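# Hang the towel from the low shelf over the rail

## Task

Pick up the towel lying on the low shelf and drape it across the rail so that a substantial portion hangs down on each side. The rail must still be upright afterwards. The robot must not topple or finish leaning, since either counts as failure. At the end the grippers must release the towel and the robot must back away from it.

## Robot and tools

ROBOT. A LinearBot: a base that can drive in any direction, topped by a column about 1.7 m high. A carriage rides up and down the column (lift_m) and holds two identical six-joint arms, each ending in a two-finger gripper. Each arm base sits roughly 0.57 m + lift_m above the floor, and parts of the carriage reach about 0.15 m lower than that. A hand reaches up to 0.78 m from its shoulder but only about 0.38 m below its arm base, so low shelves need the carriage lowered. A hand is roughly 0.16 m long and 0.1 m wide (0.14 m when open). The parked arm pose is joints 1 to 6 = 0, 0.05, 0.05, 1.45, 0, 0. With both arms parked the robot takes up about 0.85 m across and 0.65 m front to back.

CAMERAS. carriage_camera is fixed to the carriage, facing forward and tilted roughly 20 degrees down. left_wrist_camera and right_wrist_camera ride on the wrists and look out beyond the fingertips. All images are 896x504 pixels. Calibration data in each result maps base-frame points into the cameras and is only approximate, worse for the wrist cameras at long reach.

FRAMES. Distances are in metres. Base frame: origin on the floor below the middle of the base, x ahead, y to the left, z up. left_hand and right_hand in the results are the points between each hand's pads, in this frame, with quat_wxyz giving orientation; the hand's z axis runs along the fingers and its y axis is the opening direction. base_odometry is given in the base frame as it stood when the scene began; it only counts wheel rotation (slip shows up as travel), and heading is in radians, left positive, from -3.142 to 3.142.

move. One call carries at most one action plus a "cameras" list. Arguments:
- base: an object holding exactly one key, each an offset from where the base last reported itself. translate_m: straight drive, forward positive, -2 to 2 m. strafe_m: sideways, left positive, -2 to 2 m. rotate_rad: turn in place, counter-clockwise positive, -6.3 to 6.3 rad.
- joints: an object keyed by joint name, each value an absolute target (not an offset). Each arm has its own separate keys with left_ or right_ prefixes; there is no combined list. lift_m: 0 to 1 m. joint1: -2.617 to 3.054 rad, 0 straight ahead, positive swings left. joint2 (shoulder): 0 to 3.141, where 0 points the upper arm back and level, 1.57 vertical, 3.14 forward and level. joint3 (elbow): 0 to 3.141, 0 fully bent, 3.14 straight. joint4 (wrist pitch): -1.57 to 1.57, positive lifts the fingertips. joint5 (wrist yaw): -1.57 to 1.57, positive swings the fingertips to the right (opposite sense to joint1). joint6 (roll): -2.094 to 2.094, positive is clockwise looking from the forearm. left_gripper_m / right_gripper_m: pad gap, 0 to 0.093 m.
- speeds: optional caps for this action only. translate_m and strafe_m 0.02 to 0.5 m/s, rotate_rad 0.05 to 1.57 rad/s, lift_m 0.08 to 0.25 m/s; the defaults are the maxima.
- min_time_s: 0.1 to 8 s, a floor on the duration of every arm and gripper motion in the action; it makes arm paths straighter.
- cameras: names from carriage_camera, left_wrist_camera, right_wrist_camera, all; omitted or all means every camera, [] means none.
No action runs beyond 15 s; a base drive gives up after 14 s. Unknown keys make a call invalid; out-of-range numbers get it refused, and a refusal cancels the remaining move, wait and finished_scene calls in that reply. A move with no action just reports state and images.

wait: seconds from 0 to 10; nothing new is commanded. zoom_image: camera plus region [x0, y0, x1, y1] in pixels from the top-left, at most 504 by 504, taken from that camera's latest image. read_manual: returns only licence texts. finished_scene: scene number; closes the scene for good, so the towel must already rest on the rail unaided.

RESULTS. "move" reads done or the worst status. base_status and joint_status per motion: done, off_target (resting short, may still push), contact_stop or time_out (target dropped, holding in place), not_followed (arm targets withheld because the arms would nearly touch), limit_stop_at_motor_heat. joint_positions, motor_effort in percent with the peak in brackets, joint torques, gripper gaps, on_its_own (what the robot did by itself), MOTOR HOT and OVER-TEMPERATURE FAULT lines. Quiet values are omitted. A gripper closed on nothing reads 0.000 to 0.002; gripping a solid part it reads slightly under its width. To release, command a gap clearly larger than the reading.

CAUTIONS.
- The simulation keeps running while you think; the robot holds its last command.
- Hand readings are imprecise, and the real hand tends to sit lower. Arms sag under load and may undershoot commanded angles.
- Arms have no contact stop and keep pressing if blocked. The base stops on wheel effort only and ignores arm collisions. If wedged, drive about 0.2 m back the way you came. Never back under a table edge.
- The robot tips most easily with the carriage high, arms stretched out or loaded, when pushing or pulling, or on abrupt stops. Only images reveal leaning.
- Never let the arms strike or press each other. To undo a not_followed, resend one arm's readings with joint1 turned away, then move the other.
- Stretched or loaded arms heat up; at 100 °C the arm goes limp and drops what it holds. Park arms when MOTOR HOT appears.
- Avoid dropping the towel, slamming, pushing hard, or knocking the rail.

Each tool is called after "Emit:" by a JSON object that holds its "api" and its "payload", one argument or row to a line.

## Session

Emit:
{"api": "move", "payload": {

}}

Scene clock: 0.00 s.
Joint torques (N m): no reading
base_odometry: x=+0.000 y=+0.000 heading=+0.000
base_status: not commanded
joint_positions: lift_m=+0.300 left_joint1_rad=+0.010 left_joint2_rad=+0.036 left_joint3_rad=+0.049 left_joint4_rad=+1.495 left_joint5_rad=-0.025 left_joint6_rad=+0.050 left_gripper_m=+0.09396 right_joint1_rad=-0.020 right_joint2_rad=+0.069 right_joint3_rad=+0.062 right_joint4_rad=+1.432 right_joint5_rad=+0.032 right_joint6_rad=+0.011 right_gripper_m=+0.09396
joint_status: not commanded
motor_effort: lift_m=+23 drive_wheels=+1
left_hand: x=+0.2368 y=+0.3073 z=+1.3225 quat_wxyz=(+0.999, -0.012, +0.032, +0.030) (m; base frame)
right_hand: x=+0.2585 y=-0.3092 z=+1.3243 quat_wxyz=(+0.997, +0.017, +0.073, -0.005) (m; base frame)
pictures: carriage_camera, left_wrist_camera, right_wrist_camera
camera_calibration:
carriage_camera: T_world_to_cam=[[-0.00559344, -0.999683, -0.0245389, 0.0358511], [-0.377647, 0.0248338, -0.925616, 1.26859], [0.925933, 0.00408966, -0.377667, 0.352301], [0, 0, 0, 1]] pos_world=[0.153073, 0.00289509, 1.30816]
left_wrist_camera: T_world_to_cam=[[0.0820801, -0.996626, -0.000512629, 0.286168], [0.764503, 0.063293, -0.641505, 0.649845], [0.639373, 0.0522629, 0.767119, -1.06116], [0, 0, 0, 1]] pos_world=[0.158182, 0.299531, 1.23106]
right_wrist_camera: T_world_to_cam=[[0.0170027, -0.999623, 0.0215747, -0.332669], [0.726784, -0.00246251, -0.686862, 0.732938], [0.686656, 0.0273587, 0.726468, -1.00448], [0, 0, 0, 1]] pos_world=[0.1627, -0.303257, 1.24033]

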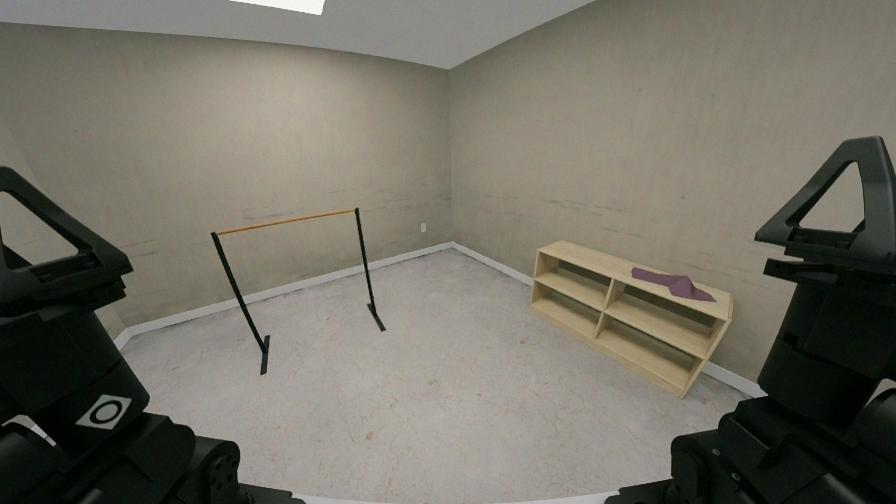

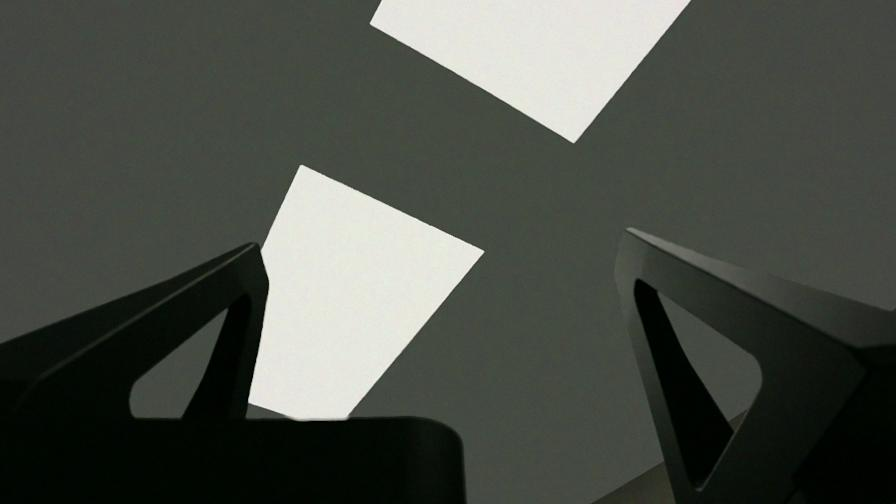

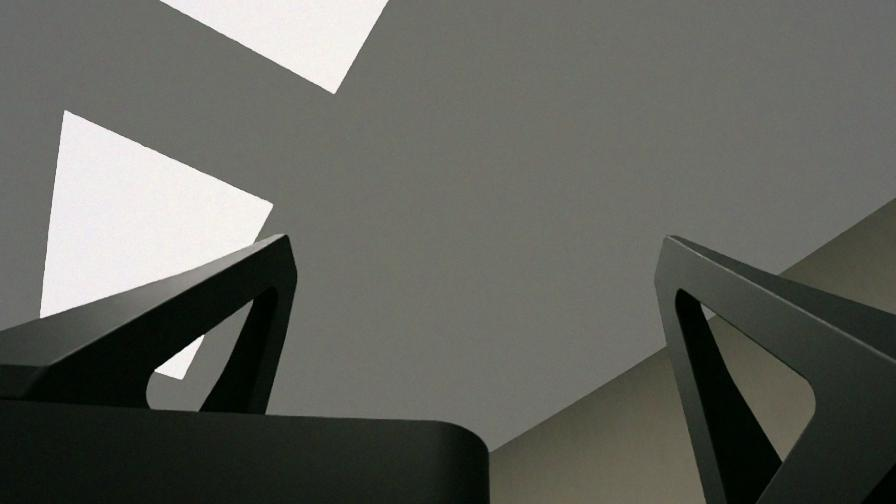

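Emit:
{"api": "move", "payload": {

}}

Emit:
{"api": "zoom_image", "payload": {
  "camera": "carriage_camera",
  "region": [500, 220, 770, 420]
}}

Emit:
{"api": "zoom_image", "payload": {
  "camera": "carriage_camera",
  "region": [180, 180, 420, 400]
}}

Scene clock: 16.03 s.
Joint torques (N m): left_arm=[-0.34 3.9 5.6 -0.29 0.06 -0.06] | right_arm=[-0.2 3.67 6.06 -0.12 0.04 0.05]
base_odometry: x=+0.000 y=+0.000 heading=+0.000
base_status: not commanded
joint_positions: lift_m=+0.300 left_joint1_rad=+0.010 left_joint2_rad=+0.036 left_joint3_rad=+0.049 left_joint4_rad=+1.495 left_joint5_rad=-0.025 left_joint6_rad=+0.050 left_gripper_m=+0.09396 right_joint1_rad=-0.020 right_joint2_rad=+0.069 right_joint3_rad=+0.062 right_joint4_rad=+1.432 right_joint5_rad=+0.032 right_joint6_rad=+0.011 right_gripper_m=+0.09396
joint_status: not commanded
motor_effort: lift_m=+23 drive_wheels=+1
left_hand: x=+0.2368 y=+0.3073 z=+1.3225 quat_wxyz=(+0.999, -0.012, +0.032, +0.030) (m; base frame)
right_hand: x=+0.2585 y=-0.3092 z=+1.3243 quat_wxyz=(+0.997, +0.017, +0.073, -0.005) (m; base frame)
pictures: carriage_camera, left_wrist_camera, right_wrist_camera
camera_calibration:
carriage_camera: T_world_to_cam=[[-0.00559344, -0.999683, -0.0245389, 0.0358511], [-0.377647, 0.0248338, -0.925616, 1.26859], [0.925933, 0.00408966, -0.377667, 0.352301], [0, 0, 0, 1]] pos_world=[0.153073, 0.00289509, 1.30816]
left_wrist_camera: T_world_to_cam=[[0.0820801, -0.996626, -0.000512629, 0.286168], [0.764503, 0.063293, -0.641505, 0.649845], [0.639373, 0.0522629, 0.767119, -1.06116], [0, 0, 0, 1]] pos_world=[0.158182, 0.299531, 1.23106]
right_wrist_camera: T_world_to_cam=[[0.0170027, -0.999623, 0.0215747, -0.332669], [0.726784, -0.00246251, -0.686862, 0.732938], [0.686656, 0.0273587, 0.726468, -1.00448], [0, 0, 0, 1]] pos_world=[0.1627, -0.303257, 1.24033]

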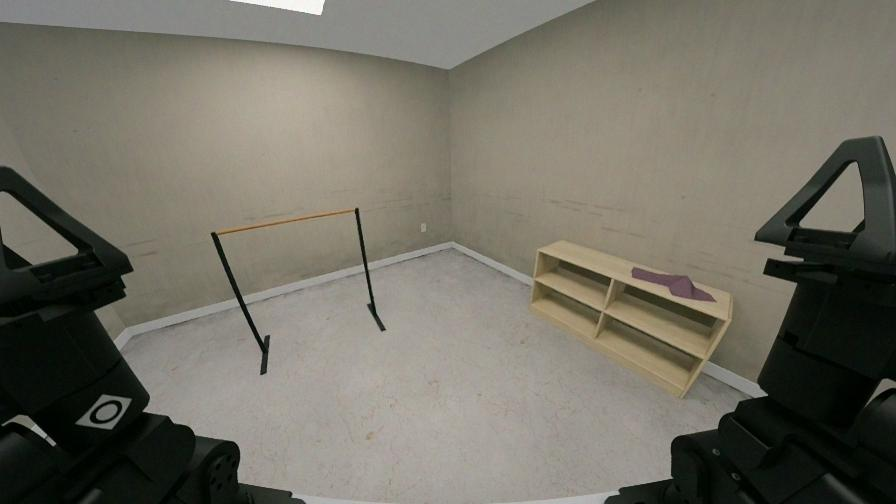

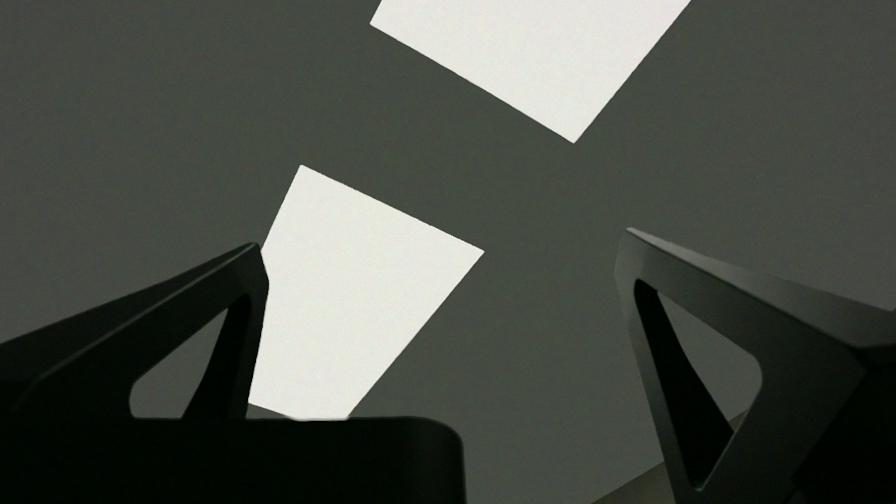

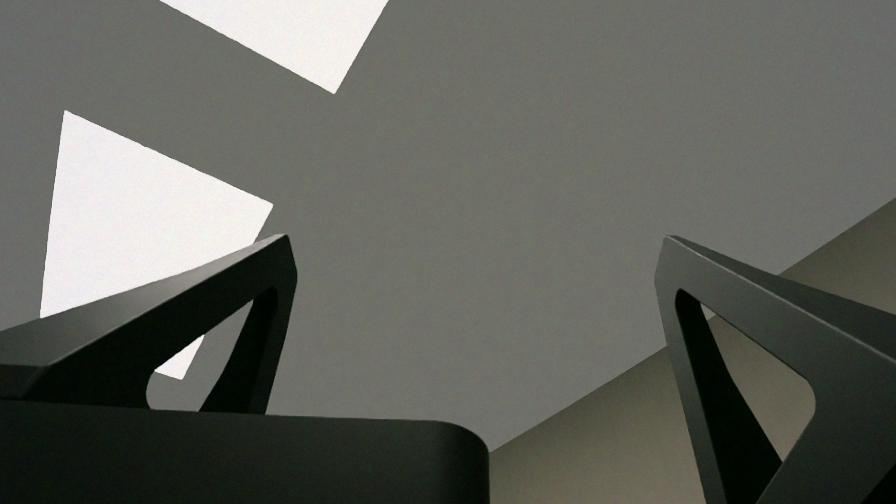

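Scaled by 1.867 from the camera's 896x504 image, which has a finer 1280x720 frame.

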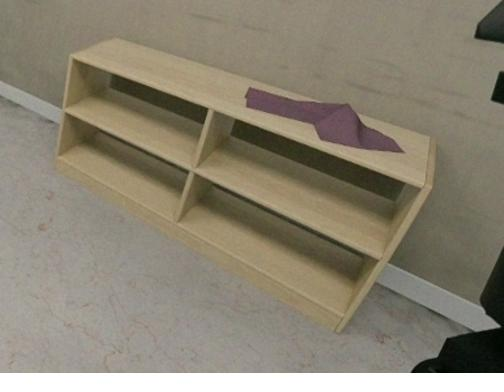

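Scaled by 2.100 from the camera's 896x504 image, which has a finer 1280x720 frame.

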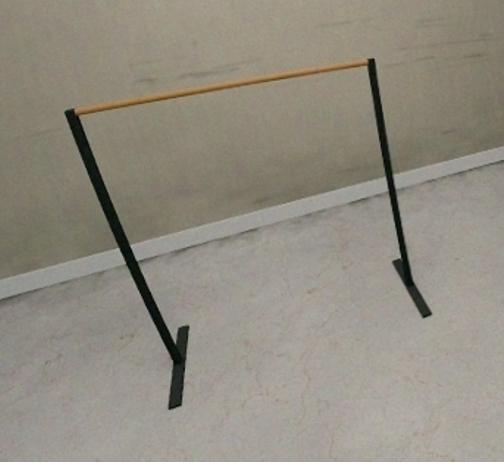

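Emit:
{"api": "move", "payload": {
  "base": {"rotate_rad": -1.016},
  "cameras": []
}}

Emit:
{"api": "move", "payload": {
  "base": {"translate_m": 0.95},
  "speeds": {"translate_m": 0.35},
  "cameras": ["carriage_camera"]
}}

Scene clock: 53.80 s.
Joint torques (N m): left_arm=[-0.38 3.86 5.56 -0.3 0.03 -0.08] | right_arm=[-0.23 3.64 6.08 -0.11 0.05 0.06]
move: done
base_odometry: x=+0.000 y=+0.000 heading=-1.016
base_status: done
joint_positions: lift_m=+0.300 left_joint1_rad=+0.010 left_joint2_rad=+0.036 left_joint3_rad=+0.049 left_joint4_rad=+1.495 left_joint5_rad=-0.025 left_joint6_rad=+0.050 left_gripper_m=+0.09396 right_joint1_rad=-0.020 right_joint2_rad=+0.069 right_joint3_rad=+0.062 right_joint4_rad=+1.432 right_joint5_rad=+0.033 right_joint6_rad=+0.011 right_gripper_m=+0.09396
motor_effort: lift_m=+23(23) drive_wheels=+6(15)
left_hand: x=+0.2368 y=+0.3073 z=+1.3225 quat_wxyz=(+0.999, -0.012, +0.032, +0.030) (m; base frame)
right_hand: x=+0.2585 y=-0.3092 z=+1.3243 quat_wxyz=(+0.997, +0.017, +0.073, -0.005) (m; base frame)
pictures: none

Scene clock: 58.30 s.
Joint torques (N m): left_arm=[-0.31 3.82 5.61 -0.27 0.06 -0.09] | right_arm=[-0.2 3.66 5.96 -0.09 0.04 0.07]
move: done
base_odometry: x=+0.500 y=-0.808 heading=-1.017
base_status: done
joint_positions: lift_m=+0.300 left_joint1_rad=+0.010 left_joint2_rad=+0.036 left_joint3_rad=+0.049 left_joint4_rad=+1.495 left_joint5_rad=-0.025 left_joint6_rad=+0.050 left_gripper_m=+0.09396 right_joint1_rad=-0.020 right_joint2_rad=+0.069 right_joint3_rad=+0.062 right_joint4_rad=+1.432 right_joint5_rad=+0.033 right_joint6_rad=+0.011 right_gripper_m=+0.09396
motor_effort: lift_m=+22(23) drive_wheels=-6(19)
left_hand: x=+0.2368 y=+0.3073 z=+1.3225 quat_wxyz=(+0.999, -0.012, +0.032, +0.030) (m; base frame)
right_hand: x=+0.2585 y=-0.3092 z=+1.3243 quat_wxyz=(+0.997, +0.017, +0.073, -0.005) (m; base frame)
pictures: carriage_camera
camera_calibration:
carriage_camera: T_world_to_cam=[[-0.00559344, -0.999683, -0.0245389, 0.0358511], [-0.377647, 0.0248338, -0.925616, 1.26859], [0.925933, 0.00408966, -0.377667, 0.352301], [0, 0, 0, 1]]

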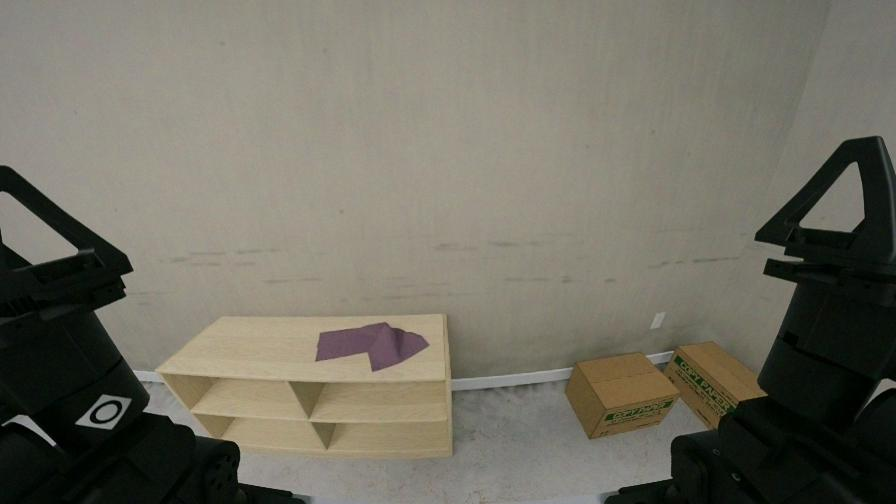

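Emit:
{"api": "zoom_image", "payload": {
  "camera": "carriage_camera",
  "region": [290, 300, 460, 400]
}}

Scaled by 2.965 from the camera's 896x504 image, which has a finer 1280x720 frame.

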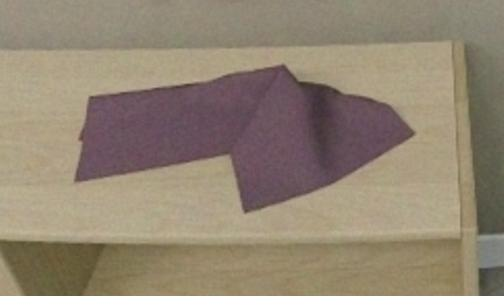

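Emit:
{"api": "move", "payload": {
  "base": {"rotate_rad": 0.04},
  "cameras": []
}}

Emit:
{"api": "move", "payload": {
  "base": {"strafe_m": 0.355},
  "speeds": {"strafe_m": 0.3},
  "cameras": []
}}

Emit:
{"api": "move", "payload": {
  "base": {"translate_m": 0.25},
  "speeds": {"translate_m": 0.25},
  "cameras": ["carriage_camera"]
}}

Scene clock: 78.33 s.
Joint torques (N m): left_arm=[-0.29 3.88 5.57 -0.29 0.06 -0.08] | right_arm=[-0.18 3.7 6.05 -0.12 0.05 0.05]
move: done
base_odometry: x=+0.500 y=-0.808 heading=-0.978
base_status: done
joint_positions: lift_m=+0.300 left_joint1_rad=+0.010 left_joint2_rad=+0.036 left_joint3_rad=+0.049 left_joint4_rad=+1.495 left_joint5_rad=-0.025 left_joint6_rad=+0.050 left_gripper_m=+0.09396 right_joint1_rad=-0.020 right_joint2_rad=+0.069 right_joint3_rad=+0.062 right_joint4_rad=+1.432 right_joint5_rad=+0.033 right_joint6_rad=+0.011 right_gripper_m=+0.09396
motor_effort: lift_m=+23(23) drive_wheels=-6(11)
left_hand: x=+0.2370 y=+0.3073 z=+1.3225 quat_wxyz=(+0.999, -0.012, +0.032, +0.030) (m; base frame)
right_hand: x=+0.2585 y=-0.3092 z=+1.3243 quat_wxyz=(+0.997, +0.017, +0.072, -0.005) (m; base frame)
pictures: none

Scene clock: 81.00 s.
Joint torques (N m): left_arm=[-0.32 3.88 5.52 -0.28 0.06 -0.08] | right_arm=[-0.02 3.67 6.09 -0.13 0.04 0.06]
move: done
base_odometry: x=+0.794 y=-0.610 heading=-0.978
base_status: done
joint_positions: lift_m=+0.300 left_joint1_rad=+0.009 left_joint2_rad=+0.036 left_joint3_rad=+0.049 left_joint4_rad=+1.495 left_joint5_rad=-0.025 left_joint6_rad=+0.050 left_gripper_m=+0.09396 right_joint1_rad=-0.020 right_joint2_rad=+0.069 right_joint3_rad=+0.062 right_joint4_rad=+1.432 right_joint5_rad=+0.033 right_joint6_rad=+0.011 right_gripper_m=+0.09396
motor_effort: lift_m=+23(23) drive_wheels=-2(12)
left_hand: x=+0.2370 y=+0.3073 z=+1.3225 quat_wxyz=(+0.999, -0.012, +0.032, +0.030) (m; base frame)
right_hand: x=+0.2585 y=-0.3092 z=+1.3243 quat_wxyz=(+0.997, +0.017, +0.072, -0.005) (m; base frame)
pictures: none

Scene clock: 83.40 s.
Joint torques (N m): left_arm=[-0.27 3.96 5.55 -0.29 0.04 -0.07] | right_arm=[-0.21 3.69 6.04 -0.12 0.06 0.06]
move: done
base_odometry: x=+0.934 y=-0.817 heading=-0.977
base_status: done
joint_positions: lift_m=+0.300 left_joint1_rad=+0.009 left_joint2_rad=+0.036 left_joint3_rad=+0.049 left_joint4_rad=+1.495 left_joint5_rad=-0.025 left_joint6_rad=+0.050 left_gripper_m=+0.09396 right_joint1_rad=-0.020 right_joint2_rad=+0.069 right_joint3_rad=+0.062 right_joint4_rad=+1.431 right_joint5_rad=+0.033 right_joint6_rad=+0.011 right_gripper_m=+0.09396
motor_effort: lift_m=+23(23) drive_wheels=-4(11)
left_hand: x=+0.2370 y=+0.3073 z=+1.3225 quat_wxyz=(+0.999, -0.012, +0.032, +0.030) (m; base frame)
right_hand: x=+0.2587 y=-0.3092 z=+1.3243 quat_wxyz=(+0.997, +0.017, +0.073, -0.005) (m; base frame)
pictures: carriage_camera
camera_calibration:
carriage_camera: T_world_to_cam=[[-0.00559344, -0.999683, -0.0245389, 0.0358511], [-0.377647, 0.0248338, -0.925616, 1.26859], [0.925933, 0.00408966, -0.377667, 0.352301], [0, 0, 0, 1]]

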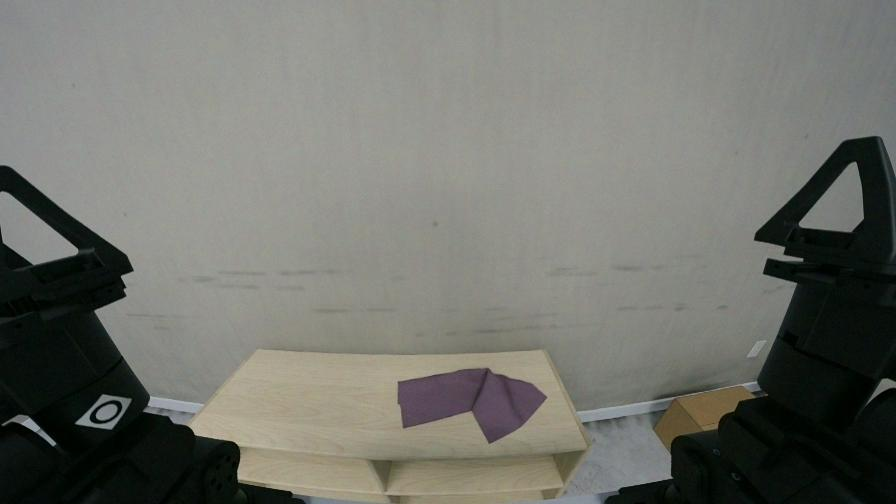

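Emit:
{"api": "move", "payload": {
  "joints": {"right_joint1_rad": 0.0, "right_joint2_rad": 2.415, "right_joint3_rad": 1.358, "right_joint4_rad": -0.514, "right_joint5_rad": 0.0, "right_joint6_rad": 1.571, "right_gripper_m": 0.07},
  "min_time_s": 2.5,
  "cameras": ["carriage_camera", "right_wrist_camera"]
}}

Scene clock: 100.70 s.
Joint torques (N m): left_arm=[-0.25 3.85 5.56 -0.29 0.06 -0.06] | right_arm=[0.57 -10.67 5.78 0.09 0.06 0.17]
move: done
base_odometry: x=+0.934 y=-0.817 heading=-0.977
joint_positions: lift_m=+0.300 left_joint1_rad=+0.009 left_joint2_rad=+0.036 left_joint3_rad=+0.049 left_joint4_rad=+1.495 left_joint5_rad=-0.025 left_joint6_rad=+0.050 left_gripper_m=+0.09396 right_joint1_rad=-0.008 right_joint2_rad=+2.394 right_joint3_rad=+1.343 right_joint4_rad=-0.496 right_joint5_rad=+0.009 right_joint6_rad=+1.554 right_gripper_m=+0.07014
joint_status: all done
motor_effort: lift_m=+23(23) drive_wheels=-4(5)
left_hand: x=+0.2370 y=+0.3073 z=+1.3225 quat_wxyz=(+0.999, -0.012, +0.032, +0.030) (m; base frame)
right_hand: x=+0.6144 y=-0.3077 z=+0.7557 quat_wxyz=(+0.012, +0.704, +0.710, +0.005) (m; base frame)
pictures: carriage_camera, right_wrist_camera
camera_calibration:
carriage_camera: T_world_to_cam=[[-0.00559344, -0.999683, -0.0245389, 0.0358511], [-0.377647, 0.0248338, -0.925616, 1.26859], [0.925933, 0.00408966, -0.377667, 0.352301], [0, 0, 0, 1]]
right_wrist_camera: T_world_to_cam=[[-0.996414, 0.0130882, -0.0835892, 0.68872], [-0.0366061, 0.824017, 0.565381, -0.139186], [0.0762787, 0.566414, -0.820583, 0.874203], [0, 0, 0, 1]]

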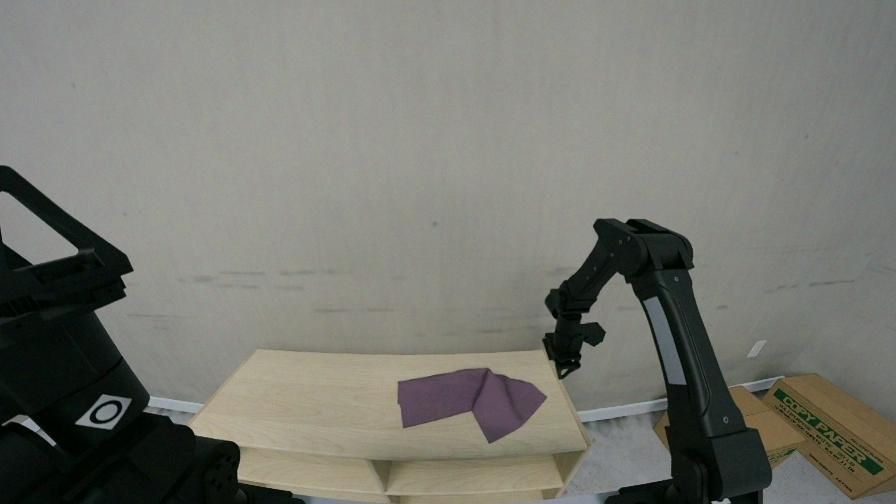

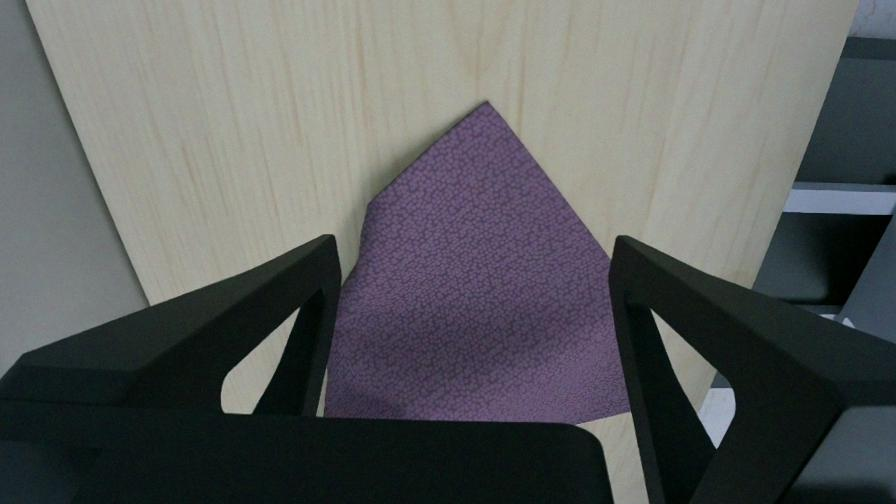

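Emit:
{"api": "move", "payload": {
  "joints": {"right_joint1_rad": 0.06, "right_joint2_rad": 2.609, "right_joint3_rad": 1.455, "right_joint4_rad": -0.43, "right_joint5_rad": 0.0, "right_joint6_rad": 1.571, "right_gripper_m": 0.065},
  "min_time_s": 1.2,
  "cameras": ["right_wrist_camera"]
}}

Scene clock: 117.40 s.
Joint torques (N m): left_arm=[-0.29 3.84 5.53 -0.28 0.06 -0.08] | right_arm=[0.39 -10.92 5.16 0.28 0.07 0.22]
move: done
base_odometry: x=+0.934 y=-0.817 heading=-0.977
joint_positions: lift_m=+0.300 left_joint1_rad=+0.009 left_joint2_rad=+0.036 left_joint3_rad=+0.049 left_joint4_rad=+1.495 left_joint5_rad=-0.025 left_joint6_rad=+0.050 left_gripper_m=+0.09396 right_joint1_rad=+0.054 right_joint2_rad=+2.584 right_joint3_rad=+1.441 right_joint4_rad=-0.445 right_joint5_rad=+0.009 right_joint6_rad=+1.556 right_gripper_m=+0.06514
joint_status: all done
motor_effort: lift_m=+23(23) drive_wheels=-4(4)
left_hand: x=+0.2370 y=+0.3073 z=+1.3225 quat_wxyz=(+0.999, -0.012, +0.032, +0.030) (m; base frame)
right_hand: x=+0.6168 y=-0.2831 z=+0.7007 quat_wxyz=(-0.002, +0.682, +0.731, -0.009) (m; base frame)
pictures: right_wrist_camera
camera_calibration:
right_wrist_camera: T_world_to_cam=[[-0.997953, -0.04745, -0.0428683, 0.64149], [-0.0634053, 0.821292, 0.566974, -0.11369], [0.00830443, 0.568531, -0.82262, 0.858846], [0, 0, 0, 1]]

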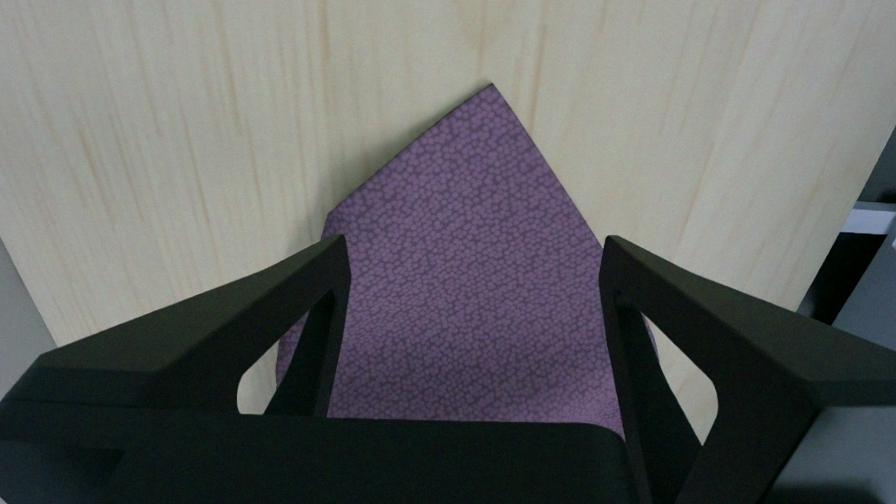

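Emit:
{"api": "move", "payload": {
  "joints": {"lift_m": 0.21},
  "speeds": {"lift_m": 0.1},
  "cameras": ["right_wrist_camera"]
}}

Scene clock: 123.63 s.
Joint torques (N m): left_arm=[-0.35 3.88 5.6 -0.27 0.05 -0.07] | right_arm=[0.39 -7.43 3.92 0.81 0.09 0.24]
move: done
base_odometry: x=+0.934 y=-0.817 heading=-0.977
joint_positions: lift_m=+0.211 left_joint1_rad=+0.009 left_joint2_rad=+0.036 left_joint3_rad=+0.049 left_joint4_rad=+1.495 left_joint5_rad=-0.025 left_joint6_rad=+0.050 left_gripper_m=+0.09396 right_joint1_rad=+0.054 right_joint2_rad=+2.543 right_joint3_rad=+1.459 right_joint4_rad=-0.499 right_joint5_rad=+0.007 right_joint6_rad=+1.556 right_gripper_m=+0.06508
joint_status: all done
motor_effort: lift_m=+17(18) drive_wheels=+4(5)
left_hand: x=+0.2370 y=+0.3073 z=+1.2332 quat_wxyz=(+0.999, -0.012, +0.032, +0.030) (m; base frame)
right_hand: x=+0.6232 y=-0.2823 z=+0.6296 quat_wxyz=(-0.002, +0.683, +0.731, -0.007) (m; base frame)
pictures: right_wrist_camera
camera_calibration:
right_wrist_camera: T_world_to_cam=[[-0.997808, -0.0465444, -0.0470504, 0.64769], [-0.065066, 0.819923, 0.568765, -0.0740688], [0.0121049, 0.570579, -0.821153, 0.797184], [0, 0, 0, 1]]

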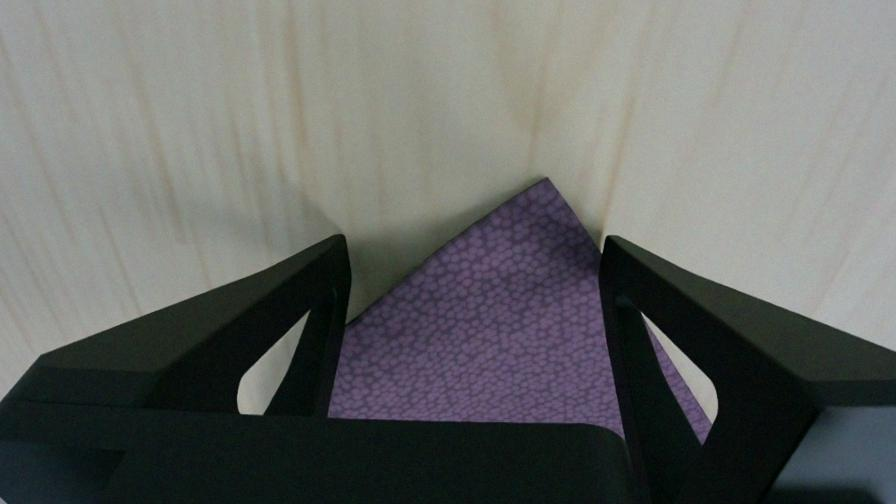

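Emit:
{"api": "move", "payload": {
  "joints": {"lift_m": 0.245, "right_joint1_rad": 0.06, "right_joint2_rad": 2.587, "right_joint3_rad": 1.399, "right_joint4_rad": -0.396, "right_joint5_rad": 0.0, "right_joint6_rad": 1.571},
  "cameras": []
}}

Emit:
{"api": "move", "payload": {
  "joints": {"lift_m": 0.225},
  "speeds": {"lift_m": 0.08},
  "cameras": ["right_wrist_camera"]
}}

Scene clock: 134.13 s.
Joint torques (N m): left_arm=[-0.23 3.85 5.56 -0.27 0.06 -0.08] | right_arm=[0.34 -11.58 3.41 0.35 0.09 0.22]
move: done
base_odometry: x=+0.934 y=-0.817 heading=-0.977
joint_positions: lift_m=+0.245 left_joint1_rad=+0.009 left_joint2_rad=+0.036 left_joint3_rad=+0.049 left_joint4_rad=+1.495 left_joint5_rad=-0.025 left_joint6_rad=+0.050 left_gripper_m=+0.09396 right_joint1_rad=+0.054 right_joint2_rad=+2.571 right_joint3_rad=+1.404 right_joint4_rad=-0.412 right_joint5_rad=+0.007 right_joint6_rad=+1.557 right_gripper_m=+0.06508
joint_status: all done
motor_effort: lift_m=+25(30) drive_wheels=+5(5)
left_hand: x=+0.2370 y=+0.3073 z=+1.2673 quat_wxyz=(+0.999, -0.012, +0.032, +0.030) (m; base frame)
right_hand: x=+0.6124 y=-0.2829 z=+0.6446 quat_wxyz=(+0.000, +0.683, +0.731, -0.005) (m; base frame)
pictures: none

Scene clock: 134.73 s.
Joint torques (N m): left_arm=[-0.24 3.82 5.61 -0.28 0.07 -0.09] | right_arm=[0.36 -10.36 3.56 0.43 0.09 0.22]
move: done
base_odometry: x=+0.934 y=-0.817 heading=-0.977
joint_positions: lift_m=+0.226 left_joint1_rad=+0.009 left_joint2_rad=+0.036 left_joint3_rad=+0.049 left_joint4_rad=+1.495 left_joint5_rad=-0.025 left_joint6_rad=+0.050 left_gripper_m=+0.09396 right_joint1_rad=+0.054 right_joint2_rad=+2.558 right_joint3_rad=+1.404 right_joint4_rad=-0.420 right_joint5_rad=+0.006 right_joint6_rad=+1.557 right_gripper_m=+0.06508
joint_status: all done
motor_effort: lift_m=+18(18) drive_wheels=+5(5)
left_hand: x=+0.2370 y=+0.3073 z=+1.2481 quat_wxyz=(+0.999, -0.012, +0.032, +0.030) (m; base frame)
right_hand: x=+0.6139 y=-0.2827 z=+0.6299 quat_wxyz=(+0.001, +0.683, +0.731, -0.003) (m; base frame)
pictures: right_wrist_camera
camera_calibration:
right_wrist_camera: T_world_to_cam=[[-0.997393, -0.0457368, -0.0558145, 0.643923], [-0.0694132, 0.819491, 0.568872, -0.0720198], [0.0197211, 0.571264, -0.82053, 0.792934], [0, 0, 0, 1]]

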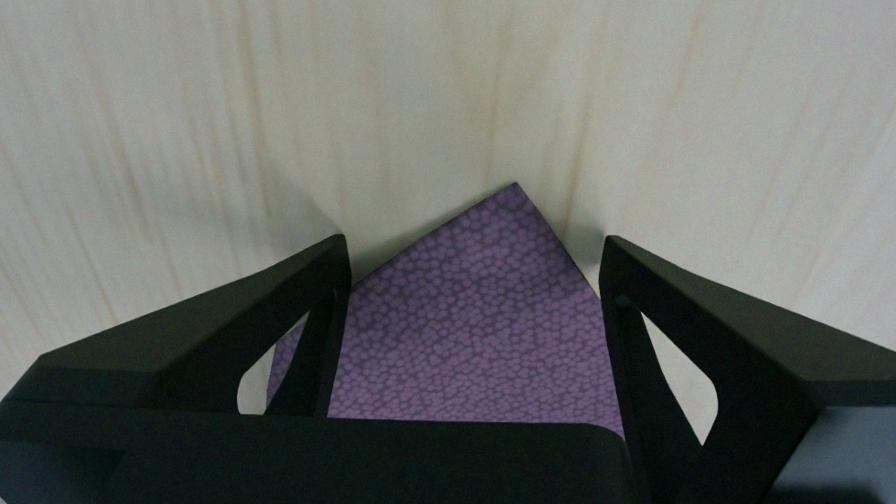

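Emit:
{"api": "move", "payload": {
  "joints": {"lift_m": 0.219, "right_gripper_m": 0.0},
  "speeds": {"lift_m": 0.08},
  "min_time_s": 1.5,
  "cameras": ["right_wrist_camera"]
}}

Scene clock: 140.27 s.
Joint torques (N m): left_arm=[-0.27 3.89 5.56 -0.28 0.03 -0.07] | right_arm=[0.42 -9.24 3.55 0.31 0.09 0.21]
move: done
base_odometry: x=+0.934 y=-0.817 heading=-0.977
joint_positions: lift_m=+0.220 left_joint1_rad=+0.009 left_joint2_rad=+0.036 left_joint3_rad=+0.049 left_joint4_rad=+1.495 left_joint5_rad=-0.025 left_joint6_rad=+0.050 left_gripper_m=+0.09396 right_joint1_rad=+0.054 right_joint2_rad=+2.544 right_joint3_rad=+1.406 right_joint4_rad=-0.401 right_joint5_rad=+0.006 right_joint6_rad=+1.558 right_gripper_m=+0.00277
joint_status: all done
motor_effort: lift_m=+17(18) drive_wheels=+5(5)
left_hand: x=+0.2370 y=+0.3073 z=+1.2422 quat_wxyz=(+0.999, -0.012, +0.032, +0.030) (m; base frame)
right_hand: x=+0.6236 y=-0.2822 z=+0.6298 quat_wxyz=(+0.013, +0.683, +0.730, +0.009) (m; base frame)
pictures: right_wrist_camera
camera_calibration:
right_wrist_camera: T_world_to_cam=[[-0.994842, -0.0451951, -0.0908119, 0.674183], [-0.0890168, 0.818225, 0.567964, -0.0593294], [0.0486353, 0.573118, -0.818028, 0.773236], [0, 0, 0, 1]]

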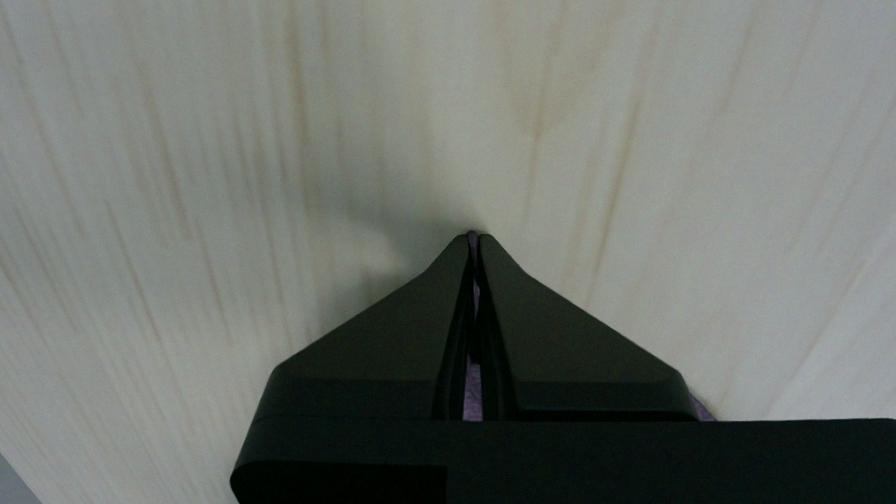

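Emit:
{"api": "move", "payload": {
  "joints": {"lift_m": 0.45},
  "speeds": {"lift_m": 0.12},
  "cameras": ["carriage_camera", "right_wrist_camera"]
}}

Scene clock: 145.90 s.
Joint torques (N m): left_arm=[-0.24 3.93 5.57 -0.27 0.05 -0.08] | right_arm=[0.35 -11.29 3.69 0.29 0.11 0.2]
move: done
base_odometry: x=+0.934 y=-0.817 heading=-0.977
joint_positions: lift_m=+0.450 left_joint1_rad=+0.009 left_joint2_rad=+0.036 left_joint3_rad=+0.049 left_joint4_rad=+1.495 left_joint5_rad=-0.025 left_joint6_rad=+0.050 left_gripper_m=+0.09396 right_joint1_rad=+0.054 right_joint2_rad=+2.567 right_joint3_rad=+1.403 right_joint4_rad=-0.396 right_joint5_rad=+0.006 right_joint6_rad=+1.558 right_gripper_m=+0.00273
joint_status: all done
motor_effort: lift_m=+25(30) drive_wheels=+5(5)
left_hand: x=+0.2370 y=+0.3073 z=+1.4723 quat_wxyz=(+0.999, -0.012, +0.032, +0.030) (m; base frame)
right_hand: x=+0.6165 y=-0.2825 z=+0.8507 quat_wxyz=(+0.006, +0.683, +0.730, +0.002) (m; base frame)
pictures: carriage_camera, right_wrist_camera
camera_calibration:
carriage_camera: T_world_to_cam=[[-0.00559344, -0.999683, -0.0245389, 0.0395262], [-0.377647, 0.0248338, -0.925616, 1.40721], [0.925933, 0.00408966, -0.377667, 0.408863], [0, 0, 0, 1]]
right_wrist_camera: T_world_to_cam=[[-0.996552, -0.0452875, -0.0695192, 0.670112], [-0.076892, 0.81888, 0.568791, -0.193125], [0.0311688, 0.572175, -0.819539, 0.966321], [0, 0, 0, 1]]

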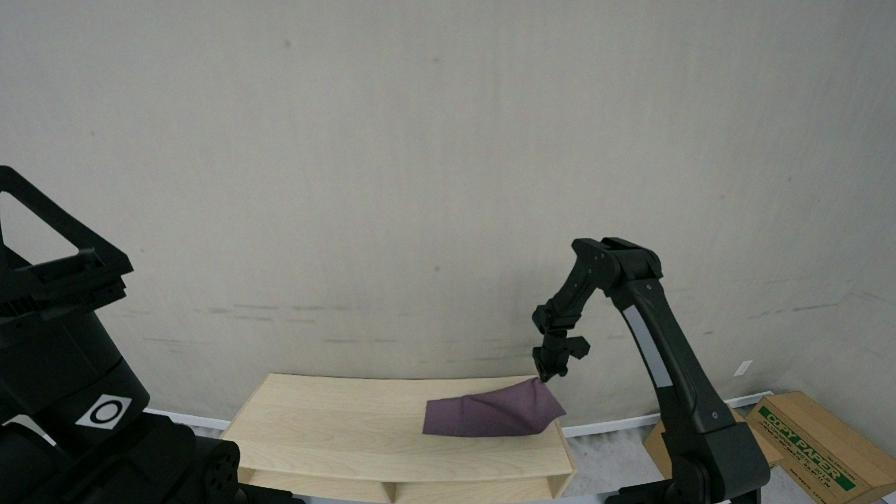

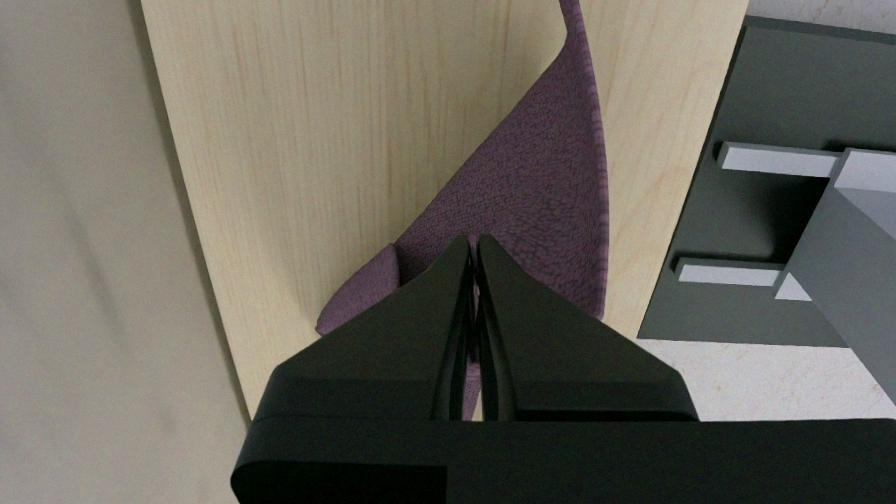

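Emit:
{"api": "move", "payload": {
  "joints": {"lift_m": 0.72},
  "speeds": {"lift_m": 0.15},
  "cameras": ["carriage_camera", "right_wrist_camera"]
}}

Scene clock: 150.23 s.
Joint torques (N m): left_arm=[-0.29 3.89 5.49 -0.28 0.05 -0.08] | right_arm=[0.4 -11.89 3.66 0.21 0.11 0.2]
move: done
base_odometry: x=+0.934 y=-0.817 heading=-0.977
joint_positions: lift_m=+0.720 left_joint1_rad=+0.009 left_joint2_rad=+0.036 left_joint3_rad=+0.049 left_joint4_rad=+1.495 left_joint5_rad=-0.025 left_joint6_rad=+0.050 left_gripper_m=+0.09396 right_joint1_rad=+0.054 right_joint2_rad=+2.574 right_joint3_rad=+1.402 right_joint4_rad=-0.396 right_joint5_rad=+0.006 right_joint6_rad=+1.558 right_gripper_m=+0.00273
joint_status: all done
motor_effort: lift_m=+25(30) drive_wheels=+4(5)
left_hand: x=+0.2370 y=+0.3073 z=+1.7423 quat_wxyz=(+0.999, -0.012, +0.032, +0.030) (m; base frame)
right_hand: x=+0.6140 y=-0.2827 z=+1.1178 quat_wxyz=(+0.003, +0.683, +0.730, -0.001) (m; base frame)
pictures: carriage_camera, right_wrist_camera
camera_calibration:
carriage_camera: T_world_to_cam=[[-0.00559344, -0.999683, -0.0245389, 0.0461513], [-0.377647, 0.0248338, -0.925616, 1.65712], [0.925933, 0.00408966, -0.377667, 0.510827], [0, 0, 0, 1]]
right_wrist_camera: T_world_to_cam=[[-0.997076, -0.0453158, -0.0615257, 0.677484], [-0.0723411, 0.819126, 0.569034, -0.348078], [0.0246111, 0.571821, -0.820009, 1.18976], [0, 0, 0, 1]]

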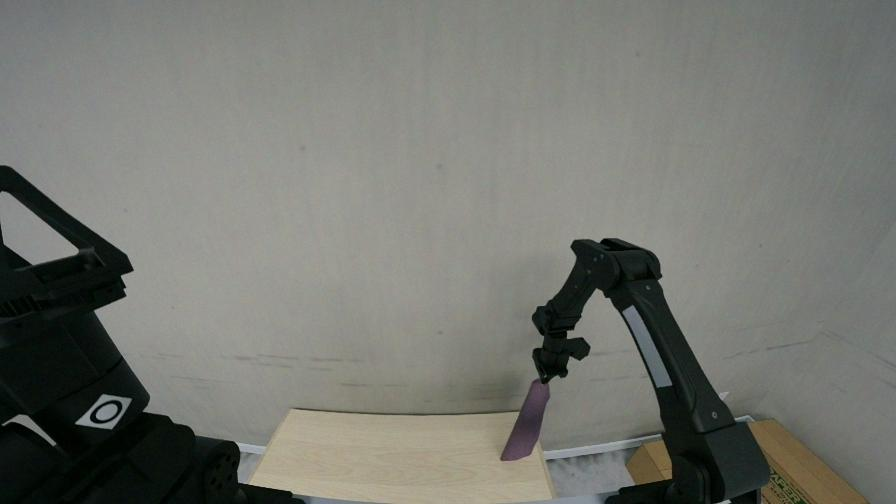

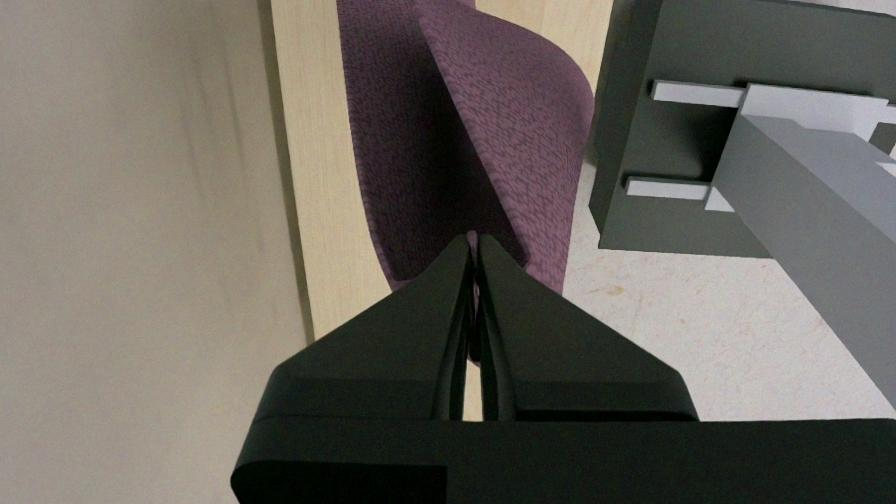

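Emit:
{"api": "move", "payload": {
  "joints": {"right_joint1_rad": 0.0, "right_joint2_rad": 1.5, "right_joint3_rad": 1.16, "right_joint4_rad": -1.231, "right_joint5_rad": 0.0, "right_joint6_rad": 1.571},
  "min_time_s": 3.0,
  "cameras": ["carriage_camera", "right_wrist_camera"]
}}

Scene clock: 158.57 s.
Joint torques (N m): left_arm=[-0.25 3.92 5.6 -0.28 0.06 -0.07] | right_arm=[-0.9 -8.58 5.59 0.03 0.11 0.2]
move: done
base_odometry: x=+0.934 y=-0.817 heading=-0.977
joint_positions: lift_m=+0.720 left_joint1_rad=+0.009 left_joint2_rad=+0.036 left_joint3_rad=+0.049 left_joint4_rad=+1.495 left_joint5_rad=-0.025 left_joint6_rad=+0.050 left_gripper_m=+0.09396 right_joint1_rad=+0.007 right_joint2_rad=+1.523 right_joint3_rad=+1.169 right_joint4_rad=-1.214 right_joint5_rad=+0.006 right_joint6_rad=+1.558 right_gripper_m=+0.00272
joint_status: all done
motor_effort: lift_m=+25(25) drive_wheels=-3(5)
left_hand: x=+0.2370 y=+0.3073 z=+1.7423 quat_wxyz=(+0.999, -0.012, +0.032, +0.030) (m; base frame)
right_hand: x=+0.4795 y=-0.3022 z=+1.4135 quat_wxyz=(+0.003, +0.700, +0.714, -0.001) (m; base frame)
pictures: carriage_camera, right_wrist_camera
camera_calibration:
carriage_camera: T_world_to_cam=[[-0.00559344, -0.999683, -0.0245389, 0.0461513], [-0.377647, 0.0248338, -0.925616, 1.65712], [0.925933, 0.00408966, -0.377667, 0.510827], [0, 0, 0, 1]]
right_wrist_camera: T_world_to_cam=[[-0.99808, 0.00188213, -0.0619064, 0.576022], [-0.0337446, 0.821629, 0.569023, -0.527872], [0.0519351, 0.57002, -0.819988, 1.43309], [0, 0, 0, 1]]

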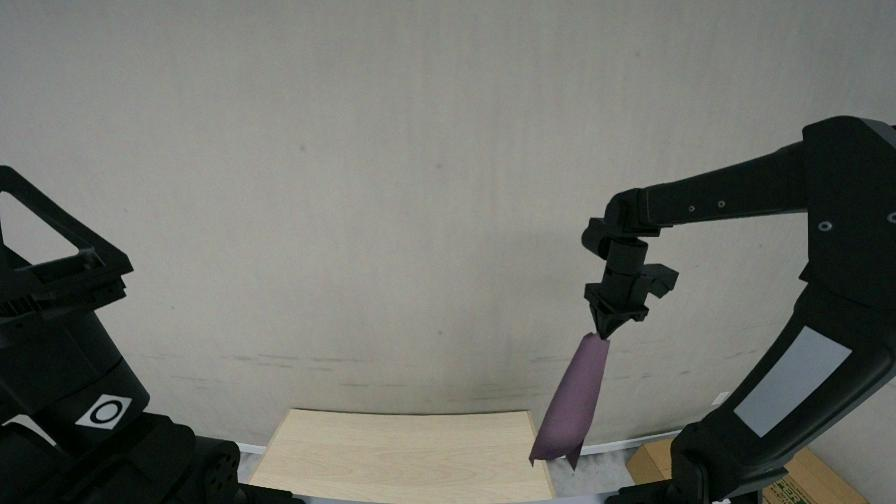

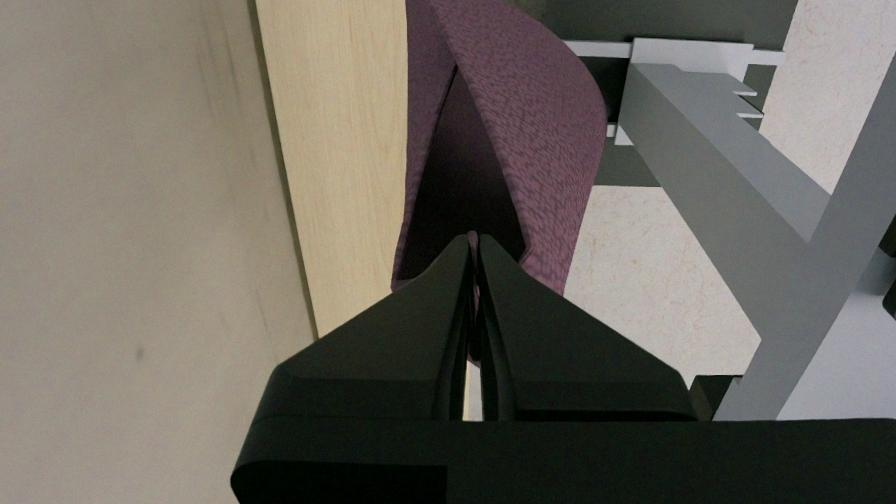

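Emit:
{"api": "move", "payload": {
  "base": {"translate_m": -0.5},
  "speeds": {"translate_m": 0.3},
  "cameras": []
}}

Emit:
{"api": "move", "payload": {
  "base": {"rotate_rad": 1.217},
  "joints": {"lift_m": 0.55},
  "speeds": {"rotate_rad": 0.6},
  "cameras": ["carriage_camera"]
}}

Scene clock: 175.27 s.
Joint torques (N m): left_arm=[-0.24 3.79 5.52 -0.27 0.02 -0.07] | right_arm=[-0.58 -8.21 5.59 0.15 0.11 0.21]
move: done
base_odometry: x=+0.655 y=-0.403 heading=-0.977
base_status: done
joint_positions: lift_m=+0.720 left_joint1_rad=+0.009 left_joint2_rad=+0.036 left_joint3_rad=+0.049 left_joint4_rad=+1.494 left_joint5_rad=-0.025 left_joint6_rad=+0.050 left_gripper_m=+0.09396 right_joint1_rad=+0.004 right_joint2_rad=+1.519 right_joint3_rad=+1.168 right_joint4_rad=-1.221 right_joint5_rad=+0.004 right_joint6_rad=+1.558 right_gripper_m=+0.00272
motor_effort: lift_m=+25(25) drive_wheels=-1(12)
left_hand: x=+0.2372 y=+0.3074 z=+1.7423 quat_wxyz=(+0.999, -0.012, +0.033, +0.030) (m; base frame)
right_hand: x=+0.4777 y=-0.3027 z=+1.4143 quat_wxyz=(+0.001, +0.701, +0.713, -0.002) (m; base frame)
pictures: none

Scene clock: 178.33 s.
Joint torques (N m): left_arm=[-0.34 3.95 5.53 -0.28 0.05 -0.09] | right_arm=[-0.43 -7.31 6.08 0.14 0.12 0.21]
move: done
base_odometry: x=+0.655 y=-0.403 heading=+0.239
base_status: done
joint_positions: lift_m=+0.550 left_joint1_rad=+0.009 left_joint2_rad=+0.036 left_joint3_rad=+0.049 left_joint4_rad=+1.494 left_joint5_rad=-0.025 left_joint6_rad=+0.050 left_gripper_m=+0.09397 right_joint1_rad=+0.002 right_joint2_rad=+1.510 right_joint3_rad=+1.161 right_joint4_rad=-1.223 right_joint5_rad=+0.004 right_joint6_rad=+1.558 right_gripper_m=+0.00272
joint_status: all done
motor_effort: lift_m=+20(21) drive_wheels=+7(13)
left_hand: x=+0.2372 y=+0.3074 z=+1.5728 quat_wxyz=(+0.999, -0.012, +0.033, +0.030) (m; base frame)
right_hand: x=+0.4755 y=-0.3030 z=+1.2453 quat_wxyz=(+0.002, +0.702, +0.713, -0.002) (m; base frame)
pictures: carriage_camera
camera_calibration:
carriage_camera: T_world_to_cam=[[-0.00559344, -0.999683, -0.0245389, 0.0419933], [-0.377647, 0.0248338, -0.925616, 1.50028], [0.925933, 0.00408966, -0.377667, 0.446833], [0, 0, 0, 1]]

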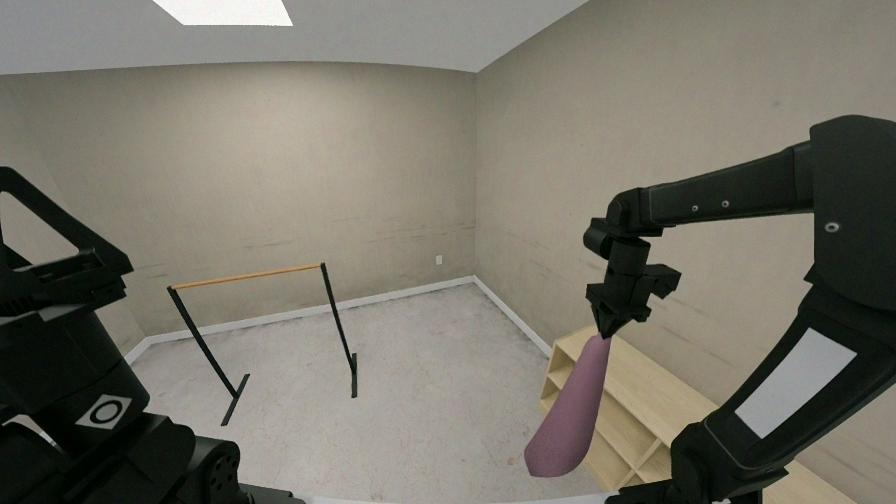

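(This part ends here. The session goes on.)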